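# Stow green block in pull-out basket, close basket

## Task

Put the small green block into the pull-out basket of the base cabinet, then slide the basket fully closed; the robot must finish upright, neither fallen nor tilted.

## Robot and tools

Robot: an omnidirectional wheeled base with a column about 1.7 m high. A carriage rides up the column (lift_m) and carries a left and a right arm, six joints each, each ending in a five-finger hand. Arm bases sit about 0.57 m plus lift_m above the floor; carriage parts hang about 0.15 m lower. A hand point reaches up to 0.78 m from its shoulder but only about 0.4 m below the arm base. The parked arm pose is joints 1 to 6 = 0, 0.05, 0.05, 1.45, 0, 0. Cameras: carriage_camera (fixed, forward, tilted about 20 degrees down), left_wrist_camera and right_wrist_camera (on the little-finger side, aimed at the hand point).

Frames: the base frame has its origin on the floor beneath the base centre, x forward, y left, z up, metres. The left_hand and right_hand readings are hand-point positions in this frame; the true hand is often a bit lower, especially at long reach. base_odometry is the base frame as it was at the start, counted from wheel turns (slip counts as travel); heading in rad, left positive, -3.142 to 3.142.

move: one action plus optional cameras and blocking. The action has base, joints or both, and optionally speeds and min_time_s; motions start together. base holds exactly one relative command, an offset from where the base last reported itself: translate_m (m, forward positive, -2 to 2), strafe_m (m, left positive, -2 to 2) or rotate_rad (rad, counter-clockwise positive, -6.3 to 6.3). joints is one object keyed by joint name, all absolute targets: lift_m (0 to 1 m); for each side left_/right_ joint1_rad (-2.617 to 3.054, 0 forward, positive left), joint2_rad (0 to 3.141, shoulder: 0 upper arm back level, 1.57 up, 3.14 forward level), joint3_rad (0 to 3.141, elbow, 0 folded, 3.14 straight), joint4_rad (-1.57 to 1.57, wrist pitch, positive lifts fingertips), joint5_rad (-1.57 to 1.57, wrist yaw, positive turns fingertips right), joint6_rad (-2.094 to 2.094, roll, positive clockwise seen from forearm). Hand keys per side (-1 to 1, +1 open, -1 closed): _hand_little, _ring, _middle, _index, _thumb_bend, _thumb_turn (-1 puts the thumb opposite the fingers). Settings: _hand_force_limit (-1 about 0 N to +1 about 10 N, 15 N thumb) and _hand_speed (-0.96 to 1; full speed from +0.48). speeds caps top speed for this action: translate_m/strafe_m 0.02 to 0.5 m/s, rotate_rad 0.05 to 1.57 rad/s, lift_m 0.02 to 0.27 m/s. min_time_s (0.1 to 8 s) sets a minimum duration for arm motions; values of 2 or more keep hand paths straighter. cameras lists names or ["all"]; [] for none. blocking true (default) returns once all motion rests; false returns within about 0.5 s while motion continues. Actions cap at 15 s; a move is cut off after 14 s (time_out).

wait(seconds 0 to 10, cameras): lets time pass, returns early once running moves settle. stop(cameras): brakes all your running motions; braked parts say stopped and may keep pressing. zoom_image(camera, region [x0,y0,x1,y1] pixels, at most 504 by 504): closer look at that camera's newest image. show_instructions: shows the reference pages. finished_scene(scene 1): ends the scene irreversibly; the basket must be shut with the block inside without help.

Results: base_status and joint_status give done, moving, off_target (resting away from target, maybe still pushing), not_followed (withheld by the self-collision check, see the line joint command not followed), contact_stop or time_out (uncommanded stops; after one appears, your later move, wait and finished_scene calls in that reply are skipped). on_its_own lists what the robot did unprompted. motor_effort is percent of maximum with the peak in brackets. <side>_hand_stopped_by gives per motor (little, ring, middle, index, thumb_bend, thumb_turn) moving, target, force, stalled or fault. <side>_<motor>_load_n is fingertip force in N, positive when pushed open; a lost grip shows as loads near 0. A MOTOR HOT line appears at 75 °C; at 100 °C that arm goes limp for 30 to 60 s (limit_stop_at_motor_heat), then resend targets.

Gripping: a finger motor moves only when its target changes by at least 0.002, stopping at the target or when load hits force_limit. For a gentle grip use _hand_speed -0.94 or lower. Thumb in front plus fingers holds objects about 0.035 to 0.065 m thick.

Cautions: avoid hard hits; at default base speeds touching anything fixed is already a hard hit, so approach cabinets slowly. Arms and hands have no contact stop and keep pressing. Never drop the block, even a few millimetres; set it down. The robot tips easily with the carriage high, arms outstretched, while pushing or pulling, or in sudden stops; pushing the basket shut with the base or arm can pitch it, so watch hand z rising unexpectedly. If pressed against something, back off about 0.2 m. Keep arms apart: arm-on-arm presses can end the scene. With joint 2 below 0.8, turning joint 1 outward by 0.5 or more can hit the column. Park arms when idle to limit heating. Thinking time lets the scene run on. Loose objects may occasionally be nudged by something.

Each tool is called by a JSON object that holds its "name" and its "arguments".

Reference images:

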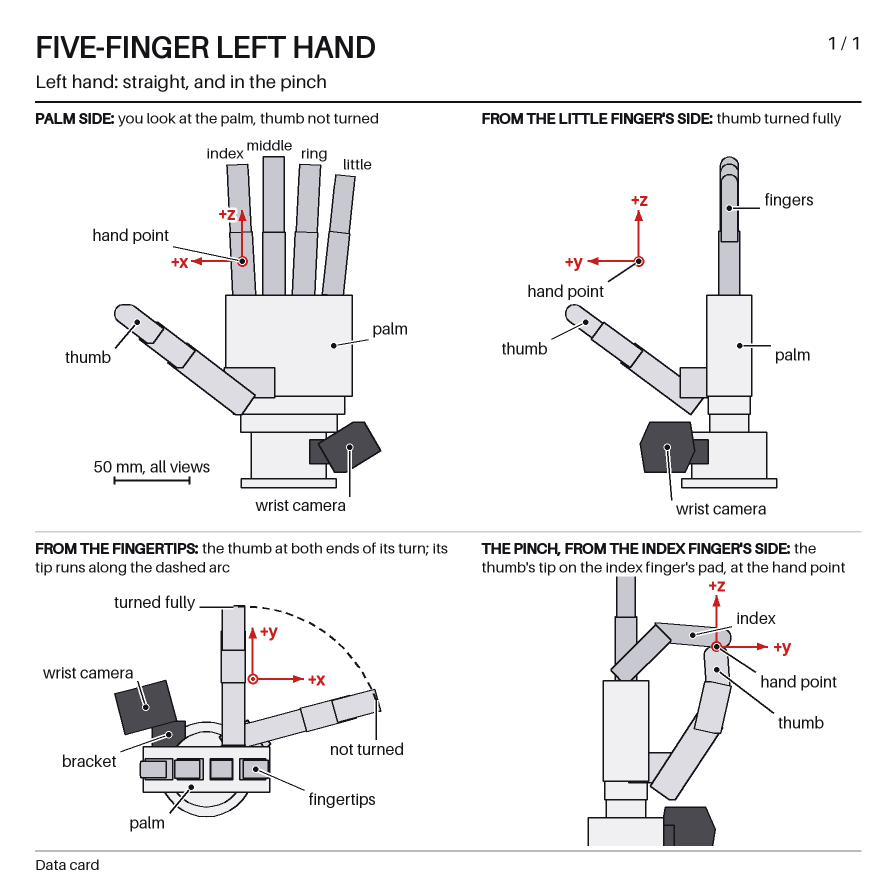

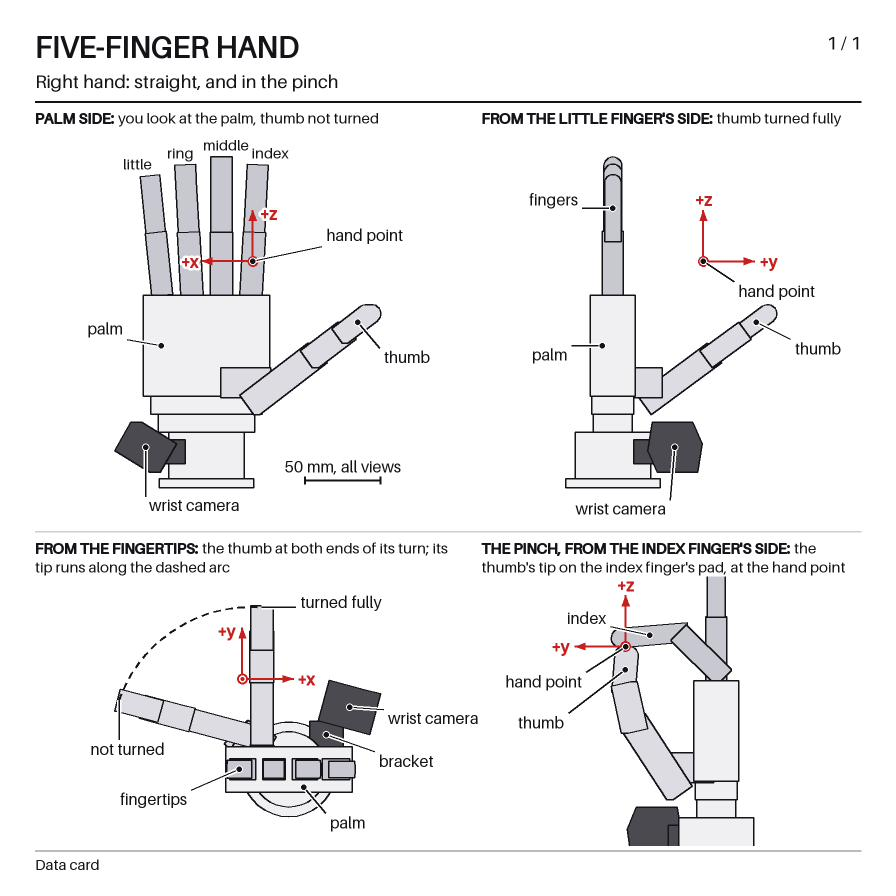

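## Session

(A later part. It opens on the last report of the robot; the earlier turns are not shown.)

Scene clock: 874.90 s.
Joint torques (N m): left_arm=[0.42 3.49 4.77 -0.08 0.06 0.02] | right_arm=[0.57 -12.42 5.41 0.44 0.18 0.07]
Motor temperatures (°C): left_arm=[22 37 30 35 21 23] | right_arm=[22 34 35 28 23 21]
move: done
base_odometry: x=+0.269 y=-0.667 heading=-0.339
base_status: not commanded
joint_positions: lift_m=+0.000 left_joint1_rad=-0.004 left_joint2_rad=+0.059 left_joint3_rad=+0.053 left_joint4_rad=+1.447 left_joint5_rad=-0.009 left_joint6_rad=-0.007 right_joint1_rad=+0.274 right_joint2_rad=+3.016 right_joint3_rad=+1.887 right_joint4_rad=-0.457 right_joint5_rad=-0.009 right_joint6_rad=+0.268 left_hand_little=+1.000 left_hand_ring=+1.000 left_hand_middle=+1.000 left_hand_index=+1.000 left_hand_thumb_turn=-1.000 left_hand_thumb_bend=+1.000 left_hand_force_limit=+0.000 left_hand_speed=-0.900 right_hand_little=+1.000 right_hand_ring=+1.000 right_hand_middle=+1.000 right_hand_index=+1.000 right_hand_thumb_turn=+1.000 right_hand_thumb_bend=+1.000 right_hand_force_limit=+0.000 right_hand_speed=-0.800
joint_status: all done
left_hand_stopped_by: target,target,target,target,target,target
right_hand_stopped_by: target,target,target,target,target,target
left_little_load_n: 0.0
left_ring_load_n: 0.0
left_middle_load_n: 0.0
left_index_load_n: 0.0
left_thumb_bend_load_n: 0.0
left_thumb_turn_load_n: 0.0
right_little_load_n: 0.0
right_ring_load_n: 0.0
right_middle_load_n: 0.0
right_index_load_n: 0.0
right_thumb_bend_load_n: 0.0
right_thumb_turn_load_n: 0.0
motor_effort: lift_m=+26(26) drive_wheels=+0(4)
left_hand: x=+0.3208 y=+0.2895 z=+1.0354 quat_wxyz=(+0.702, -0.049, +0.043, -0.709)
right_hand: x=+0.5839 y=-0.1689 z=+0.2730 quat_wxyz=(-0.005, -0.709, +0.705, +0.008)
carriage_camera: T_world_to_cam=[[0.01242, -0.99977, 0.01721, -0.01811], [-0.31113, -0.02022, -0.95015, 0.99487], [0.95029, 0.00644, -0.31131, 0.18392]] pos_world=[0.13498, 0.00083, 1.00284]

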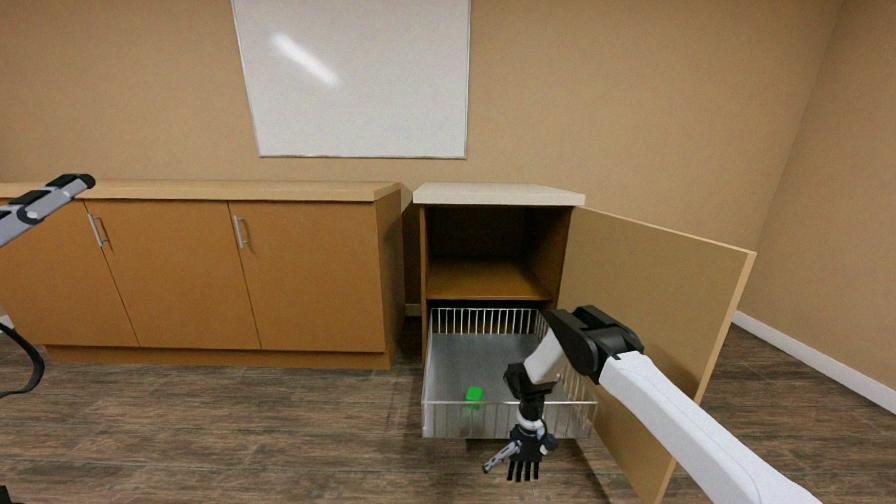

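{"name": "move", "arguments": {"joints": {"right_joint2_rad": 2.82, "right_joint3_rad": 1.463, "right_joint4_rad": 0.203, "right_hand_index": -1, "right_hand_middle": -1, "right_hand_ring": -1, "right_hand_little": -1}, "min_time_s": 3, "cameras": ["carriage_camera", "right_wrist_camera"]}}

{"name": "zoom_image", "arguments": {"camera": "carriage_camera", "region": [400, 300, 640, 504]}}

Scene clock: 917.67 s.
Joint torques (N m): left_arm=[0.43 3.49 4.78 -0.07 0.06 0.02] | right_arm=[0.61 -18.52 2.56 1.18 0.16 0.06]
Motor temperatures (°C): left_arm=[22 34 30 34 21 23] | right_arm=[22 42 36 28 23 21]
move: off_target
base_odometry: x=+0.269 y=-0.667 heading=-0.339
base_status: not commanded
joint_positions: lift_m=+0.000 left_joint1_rad=-0.004 left_joint2_rad=+0.059 left_joint3_rad=+0.053 left_joint4_rad=+1.447 left_joint5_rad=-0.009 left_joint6_rad=-0.007 right_joint1_rad=+0.274 right_joint2_rad=+2.865 right_joint3_rad=+1.472 right_joint4_rad=+0.191 right_joint5_rad=-0.008 right_joint6_rad=+0.269 left_hand_little=+1.000 left_hand_ring=+1.000 left_hand_middle=+1.000 left_hand_index=+1.000 left_hand_thumb_turn=-1.000 left_hand_thumb_bend=+1.000 left_hand_force_limit=+0.000 left_hand_speed=-0.900 right_hand_little=+1.000 right_hand_ring=-1.000 right_hand_middle=-1.000 right_hand_index=-1.000 right_hand_thumb_turn=+1.000 right_hand_thumb_bend=+1.000 right_hand_force_limit=+0.000 right_hand_speed=-0.800
joint_status: right_hand_little off_target (ended at +1.000, target -1.000); the others done
left_hand_stopped_by: target,target,target,target,target,target
right_hand_stopped_by: fault,target,target,target,target,target
left_little_load_n: 0.0
left_ring_load_n: 0.0
left_middle_load_n: 0.0
left_index_load_n: 0.0
left_thumb_bend_load_n: 0.0
left_thumb_turn_load_n: 0.0
right_little_load_n: 0.0
right_ring_load_n: 0.0
right_middle_load_n: 0.0
right_index_load_n: 0.0
right_thumb_bend_load_n: -0.5
right_thumb_turn_load_n: 0.0
motor_effort: lift_m=+26(26) drive_wheels=+3(4)
left_hand: x=+0.3208 y=+0.2895 z=+1.0354 quat_wxyz=(+0.702, -0.049, +0.043, -0.709)
right_hand: x=+0.6222 y=-0.1583 z=+0.2765 quat_wxyz=(+0.161, -0.698, +0.693, -0.086)
carriage_camera: T_world_to_cam=[[0.01242, -0.99977, 0.01721, -0.01811], [-0.31113, -0.02022, -0.95015, 0.99487], [0.95029, 0.00644, -0.31131, 0.18392]] pos_world=[0.13498, 0.00083, 1.00284]
right_wrist_camera: T_world_to_cam=[[-0.90024, -0.26191, -0.3478, 0.61505], [-0.40801, 0.78632, 0.46393, 0.25015], [0.15197, 0.55956, -0.81474, 0.33593]] pos_world=[0.60471, -0.22358, 0.37156]

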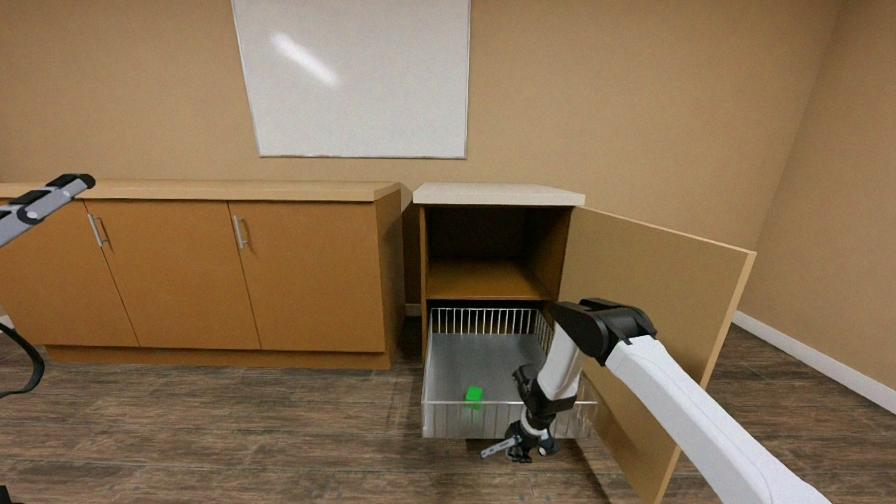

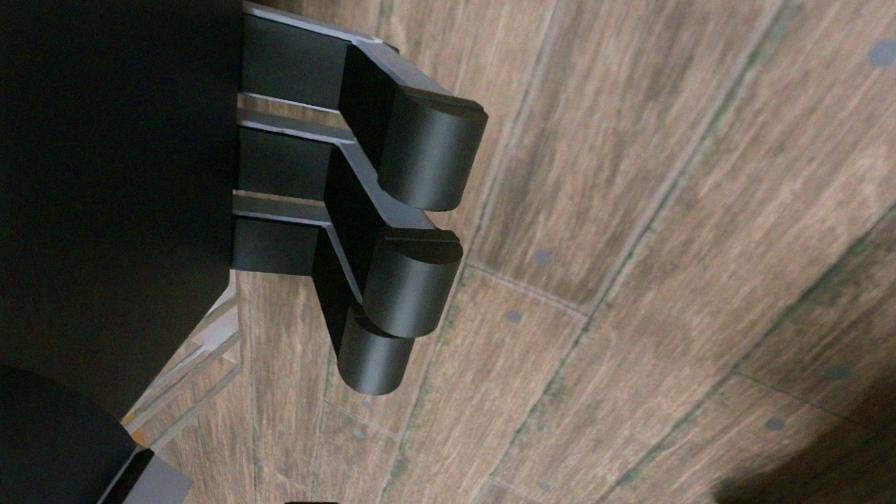

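Scaled by 2.100.

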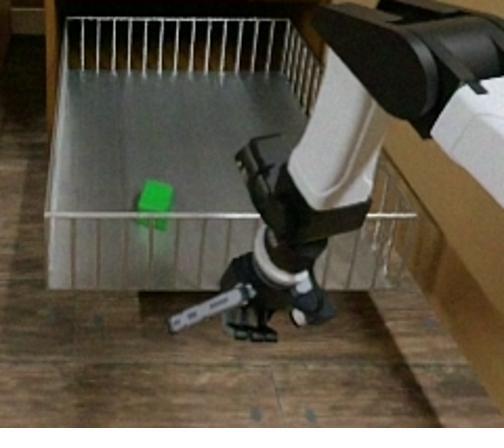

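{"name": "move", "arguments": {"joints": {"right_hand_thumb_turn": -1, "right_hand_speed": 0}}}

{"name": "move", "arguments": {"joints": {"right_joint1_rad": 0.285, "right_joint2_rad": 2.89, "right_joint3_rad": 1.615, "right_joint4_rad": -0.053, "right_joint6_rad": 1.84}, "min_time_s": 3, "cameras": ["carriage_camera", "right_wrist_camera"]}}

{"name": "zoom_image", "arguments": {"camera": "carriage_camera", "region": [400, 300, 640, 504]}}

Scene clock: 951.70 s.
Joint torques (N m): left_arm=[0.43 3.48 4.77 -0.08 0.07 0.02] | right_arm=[0.57 -18.54 2.54 1.16 0.17 0.04]
Motor temperatures (°C): left_arm=[22 33 30 33 21 23] | right_arm=[22 56 34 30 23 21]
move: done
base_odometry: x=+0.269 y=-0.667 heading=-0.339
base_status: not commanded
joint_positions: lift_m=+0.000 left_joint1_rad=-0.004 left_joint2_rad=+0.059 left_joint3_rad=+0.053 left_joint4_rad=+1.447 left_joint5_rad=-0.009 left_joint6_rad=-0.007 right_joint1_rad=+0.274 right_joint2_rad=+2.865 right_joint3_rad=+1.472 right_joint4_rad=+0.191 right_joint5_rad=-0.008 right_joint6_rad=+0.271 left_hand_little=+1.000 left_hand_ring=+1.000 left_hand_middle=+1.000 left_hand_index=+1.000 left_hand_thumb_turn=-1.000 left_hand_thumb_bend=+1.000 left_hand_force_limit=+0.000 left_hand_speed=-0.900 right_hand_little=+1.000 right_hand_ring=-1.000 right_hand_middle=-1.000 right_hand_index=-1.000 right_hand_thumb_turn=-1.000 right_hand_thumb_bend=+1.000 right_hand_force_limit=+0.000 right_hand_speed=+0.000
joint_status: all done
left_hand_stopped_by: target,target,target,target,target,target
right_hand_stopped_by: fault,target,target,target,target,target
left_little_load_n: 0.0
left_ring_load_n: 0.0
left_middle_load_n: 0.0
left_index_load_n: 0.0
left_thumb_bend_load_n: 0.0
left_thumb_turn_load_n: 0.0
right_little_load_n: 0.0
right_ring_load_n: 0.0
right_middle_load_n: 0.0
right_index_load_n: 0.5
right_thumb_bend_load_n: 0.0
right_thumb_turn_load_n: 0.0
motor_effort: lift_m=+26(26) drive_wheels=+2(5)
left_hand: x=+0.3208 y=+0.2895 z=+1.0354 quat_wxyz=(+0.702, -0.049, +0.043, -0.709)
right_hand: x=+0.6222 y=-0.1582 z=+0.2766 quat_wxyz=(+0.162, -0.697, +0.693, -0.086)
pictures: none

Scene clock: 955.03 s.
Joint torques (N m): left_arm=[0.44 3.48 4.78 -0.08 0.06 0.02] | right_arm=[0.83 -11.9 5.3 0.78 0.12 0.08]
Motor temperatures (°C): left_arm=[22 33 30 33 21 23] | right_arm=[22 56 34 30 23 21]
move: done
base_odometry: x=+0.269 y=-0.667 heading=-0.339
base_status: not commanded
joint_positions: lift_m=+0.000 left_joint1_rad=-0.004 left_joint2_rad=+0.059 left_joint3_rad=+0.053 left_joint4_rad=+1.447 left_joint5_rad=-0.009 left_joint6_rad=-0.007 right_joint1_rad=+0.275 right_joint2_rad=+2.865 right_joint3_rad=+1.597 right_joint4_rad=-0.040 right_joint5_rad=-0.008 right_joint6_rad=+1.827 left_hand_little=+1.000 left_hand_ring=+1.000 left_hand_middle=+1.000 left_hand_index=+1.000 left_hand_thumb_turn=-1.000 left_hand_thumb_bend=+1.000 left_hand_force_limit=+0.000 left_hand_speed=-0.900 right_hand_little=+1.000 right_hand_ring=-1.000 right_hand_middle=-1.000 right_hand_index=-1.000 right_hand_thumb_turn=-1.000 right_hand_thumb_bend=+1.000 right_hand_force_limit=+0.000 right_hand_speed=+0.000
joint_status: all done
left_hand_stopped_by: target,target,target,target,target,target
right_hand_stopped_by: fault,target,target,target,target,target
left_little_load_n: 0.0
left_ring_load_n: 0.0
left_middle_load_n: 0.0
left_index_load_n: 0.0
left_thumb_bend_load_n: 0.0
left_thumb_turn_load_n: 0.0
right_little_load_n: 0.0
right_ring_load_n: 0.0
right_middle_load_n: 0.0
right_index_load_n: 0.0
right_thumb_bend_load_n: 0.0
right_thumb_turn_load_n: 0.0
motor_effort: lift_m=+26(26) drive_wheels=+1(4)
left_hand: x=+0.3208 y=+0.2895 z=+1.0354 quat_wxyz=(+0.702, -0.049, +0.043, -0.709)
right_hand: x=+0.7082 y=-0.1288 z=+0.3119 quat_wxyz=(+0.125, -0.010, +0.991, +0.038)
carriage_camera: T_world_to_cam=[[0.01242, -0.99977, 0.01721, -0.01811], [-0.31113, -0.02022, -0.95015, 0.99487], [0.95029, 0.00644, -0.31131, 0.18392]] pos_world=[0.13498, 0.00083, 1.00284]
right_wrist_camera: T_world_to_cam=[[-0.29628, 0.95498, 0.01526, 0.3282], [0.68556, 0.20152, 0.69957, -0.6776], [0.665, 0.21773, -0.7144, -0.10347]] pos_world=[0.63058, -0.15434, 0.39511]

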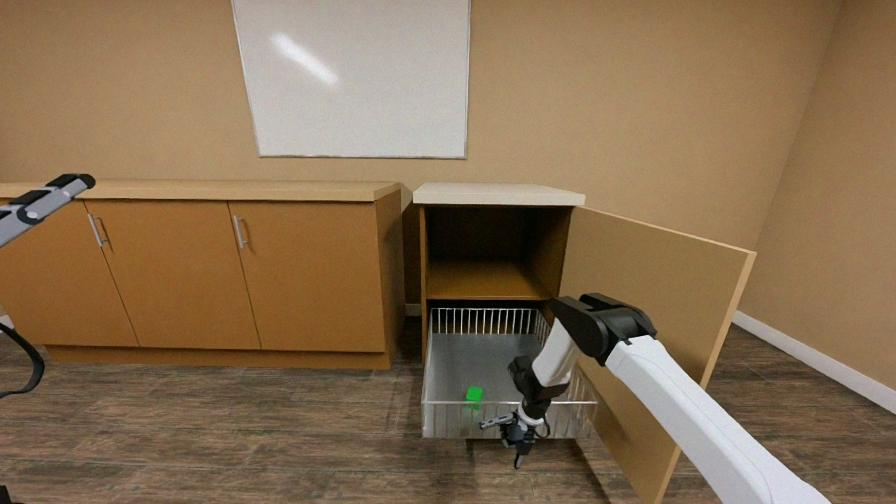

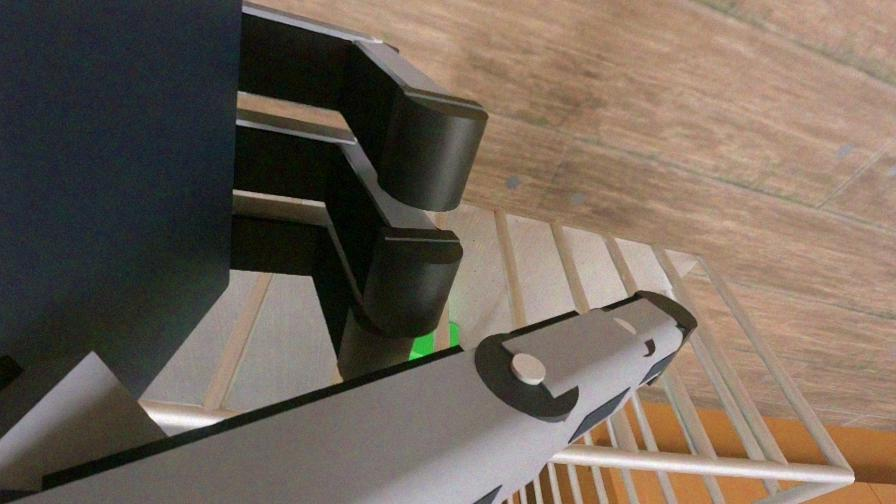

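Scaled by 2.100.

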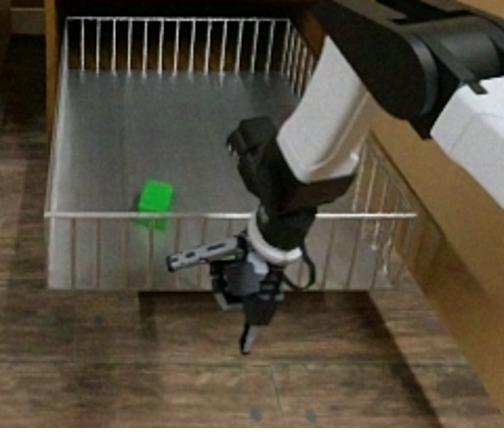

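{"name": "move", "arguments": {"joints": {"right_joint2_rad": 2.95}, "min_time_s": 1.5}}

{"name": "move", "arguments": {"base": {"translate_m": 0.06}, "speeds": {"translate_m": 0.06}, "cameras": ["carriage_camera", "right_wrist_camera"]}}

{"name": "zoom_image", "arguments": {"camera": "carriage_camera", "region": [400, 300, 640, 504]}}

Scene clock: 963.83 s.
Joint torques (N m): left_arm=[0.43 3.48 4.78 -0.08 0.06 0.02] | right_arm=[0.83 -11.82 4.9 0.66 0.12 0.07]
move: done
base_odometry: x=+0.269 y=-0.667 heading=-0.339
base_status: not commanded
joint_positions: lift_m=+0.000 left_joint1_rad=-0.004 left_joint2_rad=+0.059 left_joint3_rad=+0.053 left_joint4_rad=+1.447 left_joint5_rad=-0.009 left_joint6_rad=-0.007 right_joint1_rad=+0.275 right_joint2_rad=+2.927 right_joint3_rad=+1.597 right_joint4_rad=-0.042 right_joint5_rad=-0.008 right_joint6_rad=+1.829 left_hand_little=+1.000 left_hand_ring=+1.000 left_hand_middle=+1.000 left_hand_index=+1.000 left_hand_thumb_turn=-1.000 left_hand_thumb_bend=+1.000 left_hand_force_limit=+0.000 left_hand_speed=-0.900 right_hand_little=+1.000 right_hand_ring=-1.000 right_hand_middle=-1.000 right_hand_index=-1.000 right_hand_thumb_turn=-1.000 right_hand_thumb_bend=+1.000 right_hand_force_limit=+0.000 right_hand_speed=+0.000
joint_status: all done
left_hand_stopped_by: target,target,target,target,target,target
right_hand_stopped_by: fault,target,target,target,target,target
left_little_load_n: 0.0
left_ring_load_n: 0.0
left_middle_load_n: 0.0
left_index_load_n: 0.5
left_thumb_bend_load_n: 0.0
left_thumb_turn_load_n: 0.0
right_little_load_n: 0.0
right_ring_load_n: 0.0
right_middle_load_n: 0.0
right_index_load_n: 0.0
right_thumb_bend_load_n: -0.5
right_thumb_turn_load_n: 0.0
motor_effort: lift_m=+26(26) drive_wheels=+3(5)
left_hand: x=+0.3208 y=+0.2895 z=+1.0354 quat_wxyz=(+0.702, -0.049, +0.043, -0.709)
right_hand: x=+0.6836 y=-0.1358 z=+0.2816 quat_wxyz=(+0.095, -0.009, +0.995, +0.030)
pictures: none

Scene clock: 965.40 s.
Joint torques (N m): left_arm=[0.42 3.45 4.88 -0.1 0.06 0.02] | right_arm=[0.44 -11.81 4.55 0.72 0.12 0.07]
move: done
base_odometry: x=+0.325 y=-0.687 heading=-0.338
base_status: done
joint_positions: lift_m=+0.000 left_joint1_rad=-0.004 left_joint2_rad=+0.059 left_joint3_rad=+0.053 left_joint4_rad=+1.449 left_joint5_rad=-0.009 left_joint6_rad=-0.007 right_joint1_rad=+0.279 right_joint2_rad=+2.927 right_joint3_rad=+1.601 right_joint4_rad=-0.046 right_joint5_rad=-0.008 right_joint6_rad=+1.829 left_hand_little=+1.000 left_hand_ring=+1.000 left_hand_middle=+1.000 left_hand_index=+1.000 left_hand_thumb_turn=-1.000 left_hand_thumb_bend=+1.000 left_hand_force_limit=+0.000 left_hand_speed=-0.900 right_hand_little=+1.000 right_hand_ring=-1.000 right_hand_middle=-1.000 right_hand_index=-1.000 right_hand_thumb_turn=-1.000 right_hand_thumb_bend=+1.000 right_hand_force_limit=+0.000 right_hand_speed=+0.000
joint_status: not commanded
left_hand_stopped_by: target,target,target,target,target,target
right_hand_stopped_by: fault,target,target,target,target,target
left_little_load_n: 0.0
left_ring_load_n: 0.0
left_middle_load_n: 0.0
left_index_load_n: 0.0
left_thumb_bend_load_n: 0.0
left_thumb_turn_load_n: 0.0
right_little_load_n: 0.0
right_ring_load_n: 0.0
right_middle_load_n: 0.0
right_index_load_n: 0.0
right_thumb_bend_load_n: -0.5
right_thumb_turn_load_n: 0.0
motor_effort: lift_m=+26(26) drive_wheels=+8(11)
left_hand: x=+0.3203 y=+0.2895 z=+1.0356 quat_wxyz=(+0.702, -0.049, +0.042, -0.709)
right_hand: x=+0.6839 y=-0.1335 z=+0.2822 quat_wxyz=(+0.095, -0.011, +0.995, +0.030)
carriage_camera: T_world_to_cam=[[0.01242, -0.99977, 0.01721, -0.01811], [-0.31113, -0.02022, -0.95015, 0.99487], [0.95029, 0.00644, -0.31131, 0.18392]] pos_world=[0.13498, 0.00083, 1.00284]
right_wrist_camera: T_world_to_cam=[[-0.29793, 0.95443, 0.01716, 0.32658], [0.72627, 0.21497, 0.65294, -0.65212], [0.61949, 0.207, -0.75722, -0.06573]] pos_world=[0.61163, -0.15791, 0.37042]

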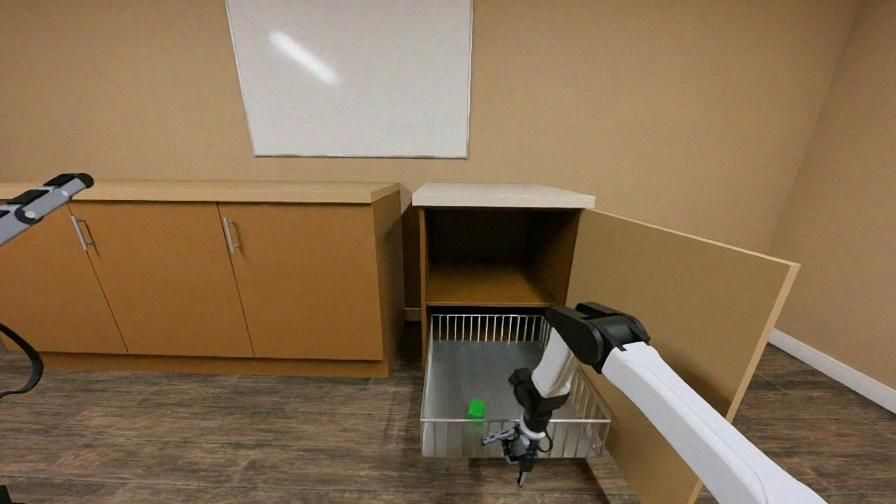

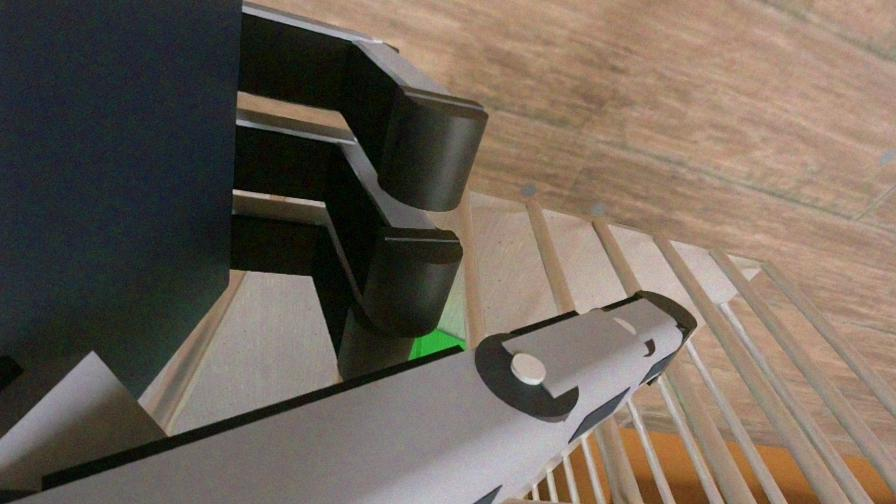

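Scaled by 2.100.

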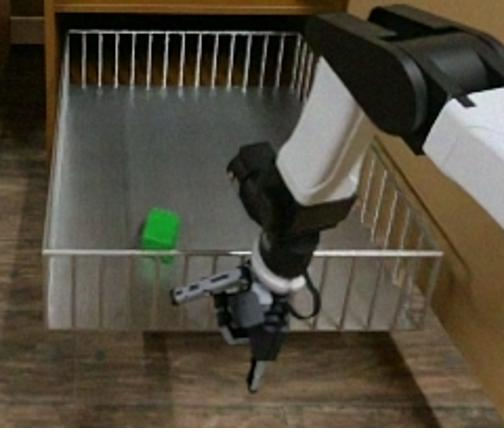

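{"name": "move", "arguments": {"base": {"translate_m": 0.12}, "speeds": {"translate_m": 0.06}, "cameras": ["carriage_camera", "right_wrist_camera"]}}

{"name": "zoom_image", "arguments": {"camera": "carriage_camera", "region": [400, 300, 640, 504]}}

Scene clock: 971.47 s.
Joint torques (N m): left_arm=[0.43 3.49 4.74 -0.11 0.06 0.02] | right_arm=[-0.08 -13 4.29 1.29 0.17 0.07]
Motor temperatures (°C): left_arm=[22 33 30 33 21 23] | right_arm=[22 51 34 29 23 21]
move: done
base_odometry: x=+0.438 y=-0.726 heading=-0.338
base_status: done
joint_positions: lift_m=+0.000 left_joint1_rad=-0.004 left_joint2_rad=+0.059 left_joint3_rad=+0.053 left_joint4_rad=+1.451 left_joint5_rad=-0.009 left_joint6_rad=-0.007 right_joint1_rad=+0.285 right_joint2_rad=+2.942 right_joint3_rad=+1.601 right_joint4_rad=-0.124 right_joint5_rad=-0.012 right_joint6_rad=+1.829 left_hand_little=+1.000 left_hand_ring=+1.000 left_hand_middle=+1.000 left_hand_index=+1.000 left_hand_thumb_turn=-1.000 left_hand_thumb_bend=+1.000 left_hand_force_limit=+0.000 left_hand_speed=-0.900 right_hand_little=+1.000 right_hand_ring=-1.000 right_hand_middle=-1.000 right_hand_index=-1.000 right_hand_thumb_turn=-1.000 right_hand_thumb_bend=+1.000 right_hand_force_limit=+0.000 right_hand_speed=+0.000
joint_status: not commanded
left_hand_stopped_by: target,target,target,target,target,target
right_hand_stopped_by: fault,target,target,target,target,target
left_little_load_n: 0.0
left_ring_load_n: 0.0
left_middle_load_n: 0.0
left_index_load_n: 0.0
left_thumb_bend_load_n: 0.0
left_thumb_turn_load_n: 0.0
right_little_load_n: 0.0
right_ring_load_n: 0.0
right_middle_load_n: 0.0
right_index_load_n: 0.0
right_thumb_bend_load_n: -0.5
right_thumb_turn_load_n: 0.0
motor_effort: lift_m=+26(26) drive_wheels=+6(15)
left_hand: x=+0.3197 y=+0.2895 z=+1.0358 quat_wxyz=(+0.702, -0.048, +0.041, -0.709)
right_hand: x=+0.6576 y=-0.1375 z=+0.2693 quat_wxyz=(+0.050, -0.014, +0.998, +0.020)
carriage_camera: T_world_to_cam=[[0.01242, -0.99977, 0.01721, -0.01811], [-0.31113, -0.02022, -0.95015, 0.99487], [0.95029, 0.00644, -0.31131, 0.18392]] pos_world=[0.13498, 0.00083, 1.00284]
right_wrist_camera: T_world_to_cam=[[-0.30177, 0.9531, 0.02341, 0.32336], [0.78017, 0.23275, 0.58066, -0.63731], [0.54798, 0.19349, -0.81381, 0.00203]] pos_world=[0.59367, -0.16026, 0.36414]

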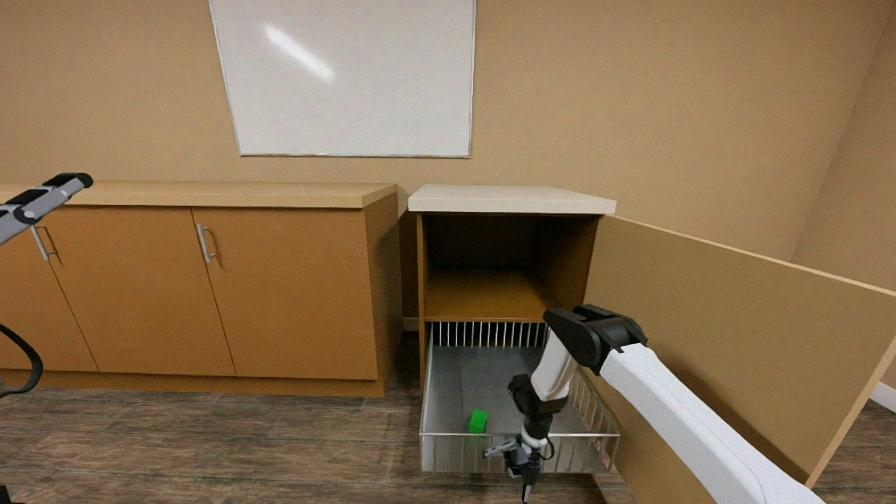

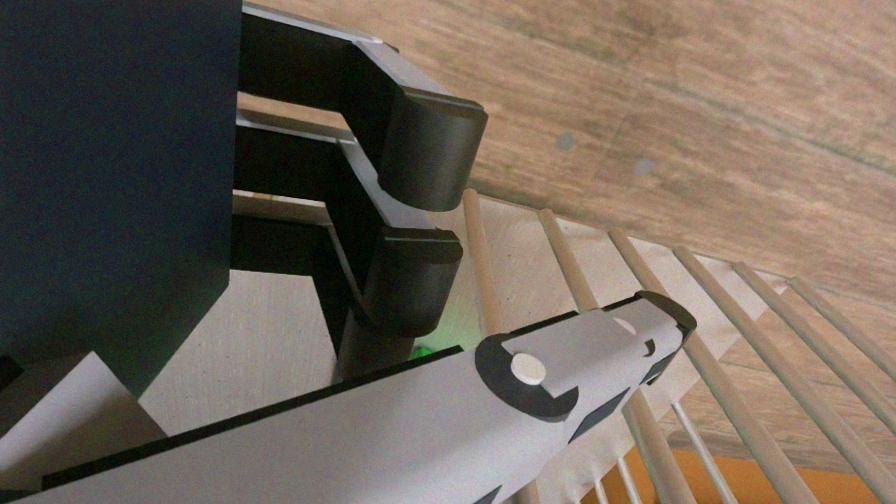

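Scaled by 2.100.

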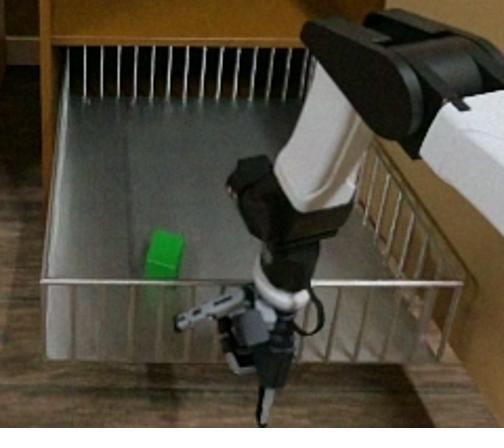

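{"name": "move", "arguments": {"cameras": ["carriage_camera","right_wrist_camera"]}}

Scene clock: 987.53 s.
Joint torques (N m): left_arm=[0.43 3.51 4.77 -0.12 0.06 0.02] | right_arm=[-0.09 -13.03 4.3 1.3 0.17 0.06]
Motor temperatures (°C): left_arm=[22 32 30 33 21 23] | right_arm=[22 48 34 30 23 21]
base_odometry: x=+0.438 y=-0.726 heading=-0.338
base_status: done
joint_positions: lift_m=+0.000 left_joint1_rad=-0.004 left_joint2_rad=+0.059 left_joint3_rad=+0.053 left_joint4_rad=+1.451 left_joint5_rad=-0.009 left_joint6_rad=-0.007 right_joint1_rad=+0.285 right_joint2_rad=+2.942 right_joint3_rad=+1.601 right_joint4_rad=-0.124 right_joint5_rad=-0.012 right_joint6_rad=+1.829 left_hand_little=+1.000 left_hand_ring=+1.000 left_hand_middle=+1.000 left_hand_index=+1.000 left_hand_thumb_turn=-1.000 left_hand_thumb_bend=+1.000 left_hand_force_limit=+0.000 left_hand_speed=-0.900 right_hand_little=+1.000 right_hand_ring=-1.000 right_hand_middle=-1.000 right_hand_index=-1.000 right_hand_thumb_turn=-1.000 right_hand_thumb_bend=+1.000 right_hand_force_limit=+0.000 right_hand_speed=+0.000
joint_status: not commanded
left_hand_stopped_by: target,target,target,target,target,target
right_hand_stopped_by: fault,target,target,target,target,target
left_little_load_n: 0.0
left_ring_load_n: 0.0
left_middle_load_n: 0.0
left_index_load_n: 0.0
left_thumb_bend_load_n: 0.0
left_thumb_turn_load_n: 0.0
right_little_load_n: 0.0
right_ring_load_n: 0.0
right_middle_load_n: 0.0
right_index_load_n: 0.0
right_thumb_bend_load_n: 0.0
right_thumb_turn_load_n: 0.0
motor_effort: lift_m=+26(26) drive_wheels=+8(15)
left_hand: x=+0.3198 y=+0.2895 z=+1.0357 quat_wxyz=(+0.702, -0.048, +0.041, -0.709) (m; base frame)
right_hand: x=+0.6576 y=-0.1375 z=+0.2693 quat_wxyz=(+0.050, -0.014, +0.998, +0.020) (m; base frame)
pictures: carriage_camera, right_wrist_camera
camera_calibration:
carriage_camera: T_world_to_cam=[[0.01242, -0.99977, 0.01721, -0.01811], [-0.31113, -0.02022, -0.95015, 0.99487], [0.95029, 0.00644, -0.31131, 0.18392]] pos_world=[0.13498, 0.00083, 1.00284]
right_wrist_camera: T_world_to_cam=[[-0.30177, 0.9531, 0.02341, 0.32336], [0.78017, 0.23275, 0.58066, -0.63731], [0.54798, 0.19349, -0.81381, 0.00203]] pos_world=[0.59367, -0.16026, 0.36414]

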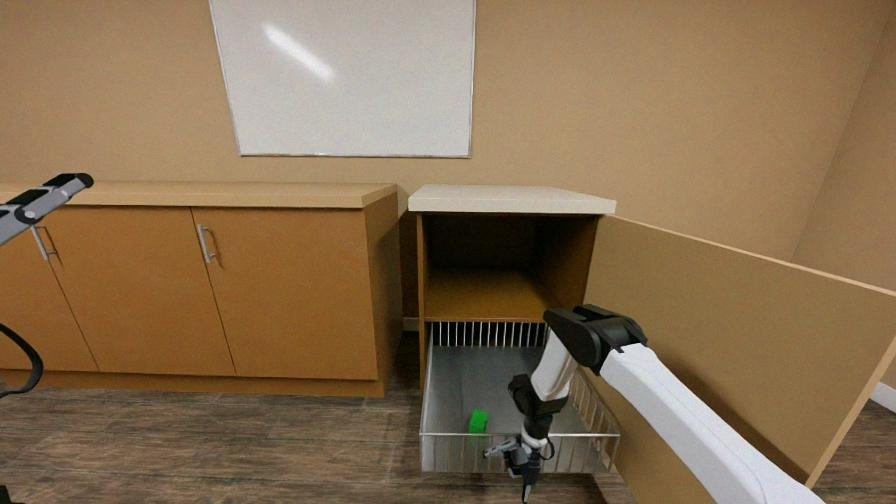

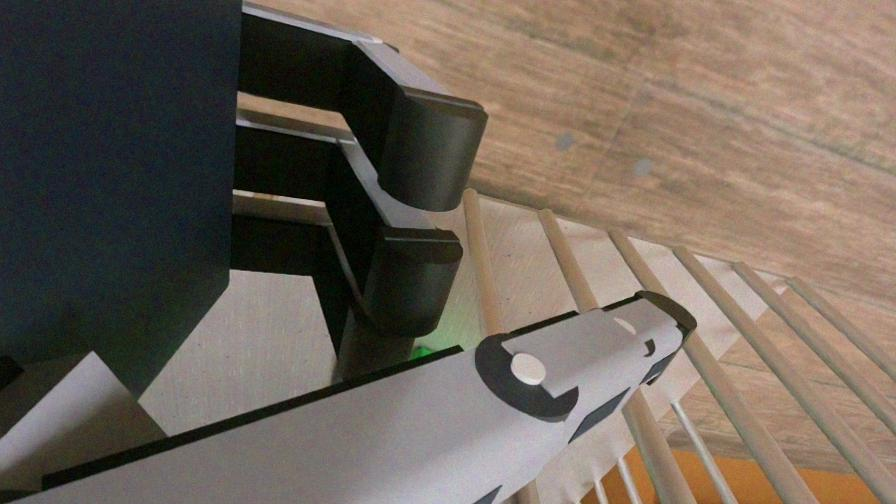

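{"name": "move", "arguments": {"base": {"translate_m": 0.1}, "speeds": {"translate_m": 0.06}, "cameras": ["carriage_camera","right_wrist_camera"]}}

Scene clock: 991.90 s.
Joint torques (N m): left_arm=[0.43 3.49 4.75 -0.12 0.05 0.02] | right_arm=[-0.17 -13.12 4.25 1.34 0.19 0.07]
move: done
base_odometry: x=+0.533 y=-0.759 heading=-0.337
base_status: done
joint_positions: lift_m=+0.000 left_joint1_rad=-0.004 left_joint2_rad=+0.059 left_joint3_rad=+0.053 left_joint4_rad=+1.451 left_joint5_rad=-0.009 left_joint6_rad=-0.007 right_joint1_rad=+0.286 right_joint2_rad=+2.943 right_joint3_rad=+1.601 right_joint4_rad=-0.130 right_joint5_rad=-0.014 right_joint6_rad=+1.829 left_hand_little=+1.000 left_hand_ring=+1.000 left_hand_middle=+1.000 left_hand_index=+1.000 left_hand_thumb_turn=-1.000 left_hand_thumb_bend=+1.000 left_hand_force_limit=+0.000 left_hand_speed=-0.900 right_hand_little=+1.000 right_hand_ring=-1.000 right_hand_middle=-1.000 right_hand_index=-1.000 right_hand_thumb_turn=-1.000 right_hand_thumb_bend=+1.000 right_hand_force_limit=+0.000 right_hand_speed=+0.000
joint_status: not commanded
left_hand_stopped_by: target,target,target,target,target,target
right_hand_stopped_by: fault,target,target,target,target,target
left_little_load_n: 0.0
left_ring_load_n: 0.0
left_middle_load_n: 0.0
left_index_load_n: 0.0
left_thumb_bend_load_n: 0.0
left_thumb_turn_load_n: 0.0
right_little_load_n: 0.0
right_ring_load_n: 0.0
right_middle_load_n: 0.0
right_index_load_n: 0.0
right_thumb_bend_load_n: 0.0
right_thumb_turn_load_n: 0.0
motor_effort: lift_m=+26(26) drive_wheels=+7(18)
left_hand: x=+0.3197 y=+0.2894 z=+1.0358 quat_wxyz=(+0.702, -0.048, +0.041, -0.709)
right_hand: x=+0.6553 y=-0.1373 z=+0.2684 quat_wxyz=(+0.046, -0.014, +0.999, +0.020)
carriage_camera: T_world_to_cam=[[0.01242, -0.99977, 0.01721, -0.01811], [-0.31113, -0.02022, -0.95015, 0.99487], [0.95029, 0.00644, -0.31131, 0.18392]] pos_world=[0.13498, 0.00083, 1.00284]
right_wrist_camera: T_world_to_cam=[[-0.3029, 0.95269, 0.02512, 0.32279], [0.7841, 0.23415, 0.57477, -0.63584], [0.54169, 0.19379, -0.81793, 0.00782]] pos_world=[0.5921, -0.16015, 0.36375]

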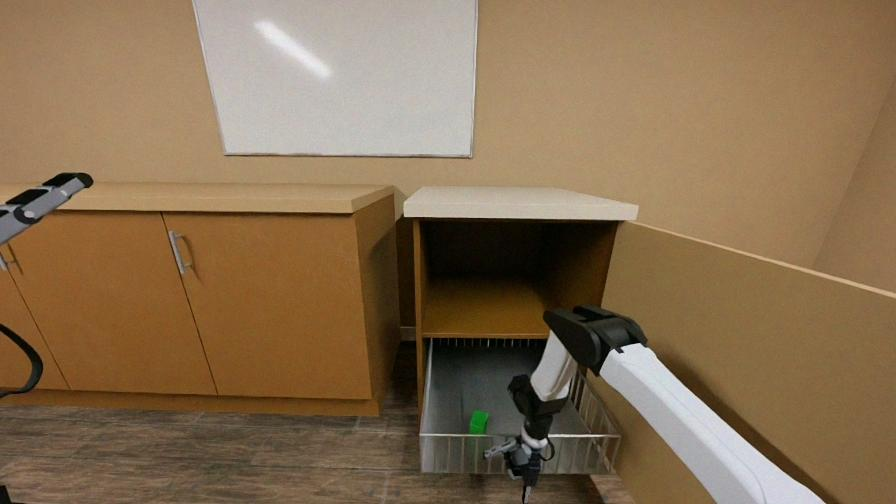

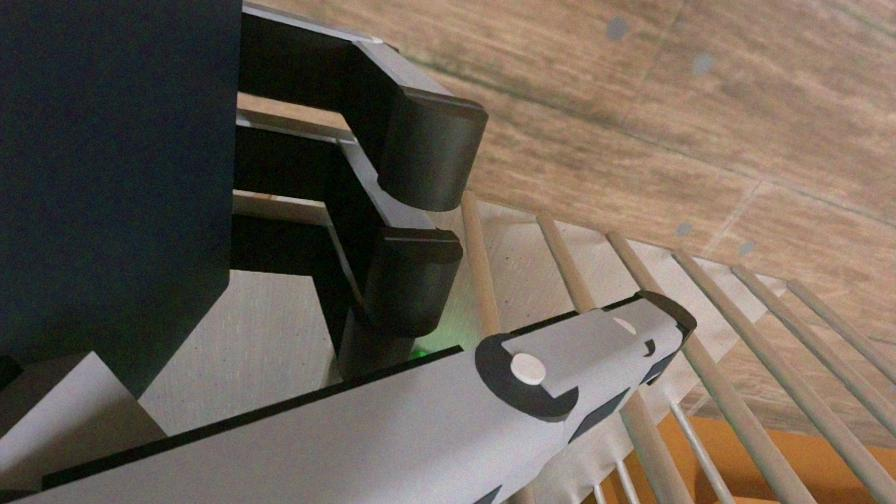

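{"name": "move", "arguments": {"base": {"translate_m": 0.12}, "speeds": {"translate_m": 0.06}, "cameras": ["carriage_camera"]}}

{"name": "zoom_image", "arguments": {"camera": "carriage_camera", "region": [392, 300, 660, 504]}}

Scene clock: 996.90 s.
Joint torques (N m): left_arm=[0.43 3.45 4.82 -0.12 0.05 0.02] | right_arm=[-0.24 -13.09 4.29 1.35 0.19 0.06]
move: done
base_odometry: x=+0.646 y=-0.798 heading=-0.336
base_status: done
joint_positions: lift_m=+0.000 left_joint1_rad=-0.004 left_joint2_rad=+0.059 left_joint3_rad=+0.053 left_joint4_rad=+1.450 left_joint5_rad=-0.008 left_joint6_rad=-0.007 right_joint1_rad=+0.287 right_joint2_rad=+2.943 right_joint3_rad=+1.601 right_joint4_rad=-0.131 right_joint5_rad=-0.015 right_joint6_rad=+1.829 left_hand_little=+1.000 left_hand_ring=+1.000 left_hand_middle=+1.000 left_hand_index=+1.000 left_hand_thumb_turn=-1.000 left_hand_thumb_bend=+1.000 left_hand_force_limit=+0.000 left_hand_speed=-0.900 right_hand_little=+1.000 right_hand_ring=-1.000 right_hand_middle=-1.000 right_hand_index=-1.000 right_hand_thumb_turn=-1.000 right_hand_thumb_bend=+1.000 right_hand_force_limit=+0.000 right_hand_speed=+0.000
joint_status: not commanded
left_hand_stopped_by: target,target,target,target,target,target
right_hand_stopped_by: fault,target,target,target,target,target
left_little_load_n: 0.0
left_ring_load_n: 0.0
left_middle_load_n: 0.0
left_index_load_n: 0.0
left_thumb_bend_load_n: 0.0
left_thumb_turn_load_n: 0.0
right_little_load_n: 0.0
right_ring_load_n: 0.0
right_middle_load_n: 0.0
right_index_load_n: 0.0
right_thumb_bend_load_n: 0.0
right_thumb_turn_load_n: 0.0
motor_effort: lift_m=+26(26) drive_wheels=+10(18)
left_hand: x=+0.3199 y=+0.2893 z=+1.0357 quat_wxyz=(+0.702, -0.048, +0.042, -0.709)
right_hand: x=+0.6548 y=-0.1370 z=+0.2684 quat_wxyz=(+0.045, -0.015, +0.999, +0.020)
carriage_camera: T_world_to_cam=[[0.01242, -0.99977, 0.01721, -0.01811], [-0.31113, -0.02022, -0.95015, 0.99487], [0.95029, 0.00644, -0.31131, 0.18392]] pos_world=[0.13498, 0.00083, 1.00284]

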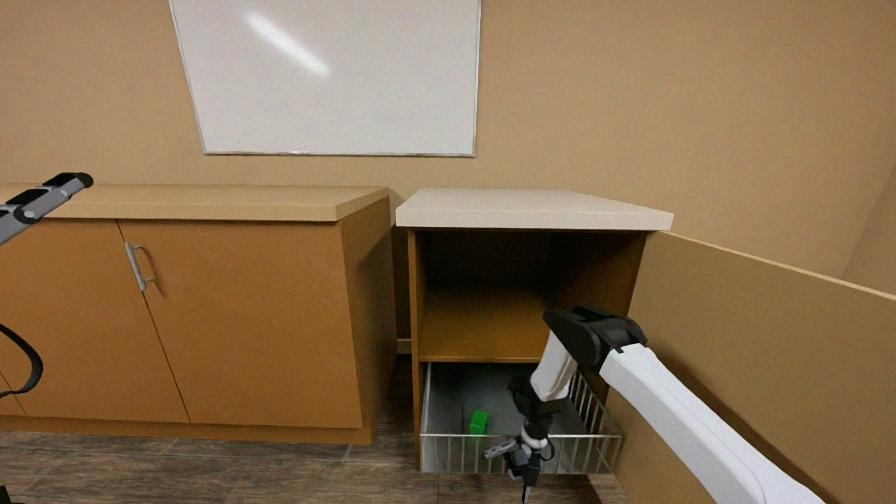

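Scaled by 1.881.

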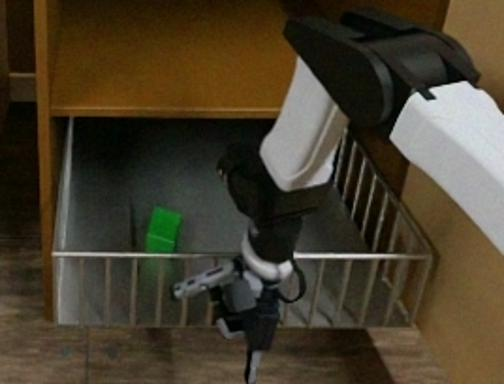

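{"name": "move", "arguments": {"base": {"translate_m": 0.08}, "speeds": {"translate_m": 0.05}, "cameras": ["carriage_camera","right_wrist_camera"]}}

{"name": "zoom_image", "arguments": {"camera": "carriage_camera", "region": [392, 300, 660, 504]}}

Scene clock: 1017.93 s.
Joint torques (N m): left_arm=[0.43 3.51 4.74 -0.12 0.04 0.02] | right_arm=[-0.27 -13.11 4.27 1.36 0.18 0.06]
move: done
base_odometry: x=+0.722 y=-0.824 heading=-0.336
base_status: done
joint_positions: lift_m=+0.000 left_joint1_rad=-0.004 left_joint2_rad=+0.059 left_joint3_rad=+0.053 left_joint4_rad=+1.451 left_joint5_rad=-0.008 left_joint6_rad=-0.007 right_joint1_rad=+0.287 right_joint2_rad=+2.943 right_joint3_rad=+1.601 right_joint4_rad=-0.132 right_joint5_rad=-0.014 right_joint6_rad=+1.830 left_hand_little=+1.000 left_hand_ring=+1.000 left_hand_middle=+1.000 left_hand_index=+1.000 left_hand_thumb_turn=-1.000 left_hand_thumb_bend=+1.000 left_hand_force_limit=+0.000 left_hand_speed=-0.900 right_hand_little=+1.000 right_hand_ring=-1.000 right_hand_middle=-1.000 right_hand_index=-1.000 right_hand_thumb_turn=-1.000 right_hand_thumb_bend=+1.000 right_hand_force_limit=+0.000 right_hand_speed=+0.000
joint_status: not commanded
left_hand_stopped_by: target,target,target,target,target,target
right_hand_stopped_by: fault,target,target,target,target,target
left_little_load_n: 0.0
left_ring_load_n: 0.0
left_middle_load_n: 0.0
left_index_load_n: 0.0
left_thumb_bend_load_n: 0.5
left_thumb_turn_load_n: 0.0
right_little_load_n: 0.0
right_ring_load_n: 0.0
right_middle_load_n: 0.0
right_index_load_n: 0.0
right_thumb_bend_load_n: 0.0
right_thumb_turn_load_n: 0.0
motor_effort: lift_m=+26(26) drive_wheels=-7(18)
left_hand: x=+0.3196 y=+0.2892 z=+1.0358 quat_wxyz=(+0.702, -0.047, +0.042, -0.709)
right_hand: x=+0.6545 y=-0.1369 z=+0.2683 quat_wxyz=(+0.045, -0.015, +0.999, +0.020)
carriage_camera: T_world_to_cam=[[0.01242, -0.99977, 0.01721, -0.01811], [-0.31113, -0.02022, -0.95015, 0.99487], [0.95029, 0.00644, -0.31131, 0.18392]] pos_world=[0.13498, 0.00083, 1.00284]
right_wrist_camera: T_world_to_cam=[[-0.30316, 0.95259, 0.02562, 0.32218], [0.78538, 0.23453, 0.57287, -0.63546], [0.5397, 0.1938, -0.81925, 0.00972]] pos_world=[0.5915, -0.15975, 0.36375]

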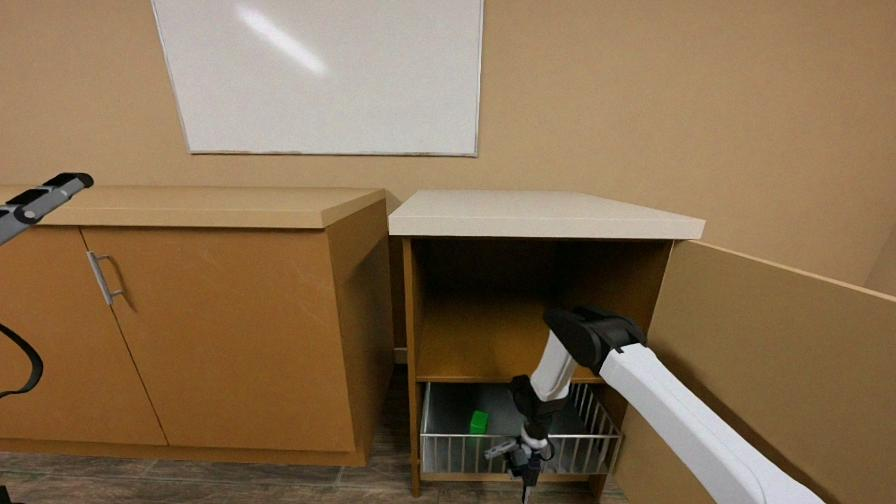

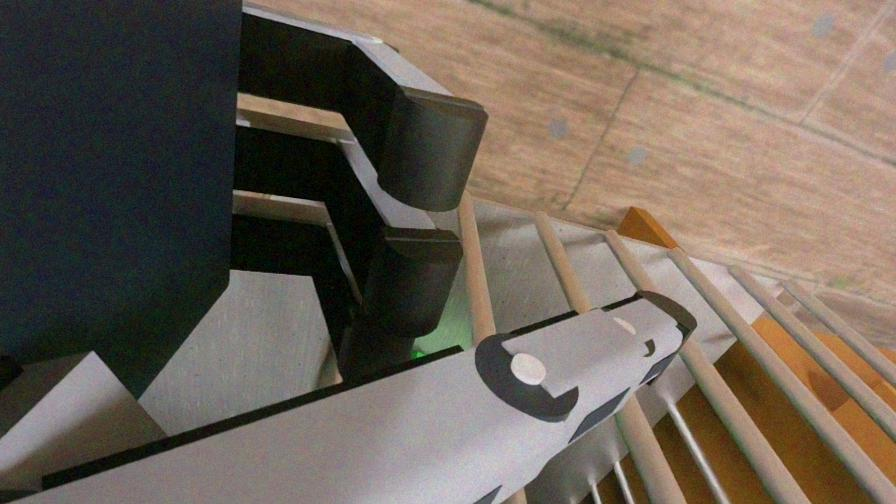

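Scaled by 1.881.

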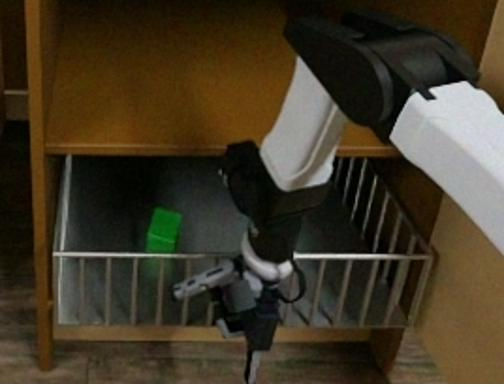

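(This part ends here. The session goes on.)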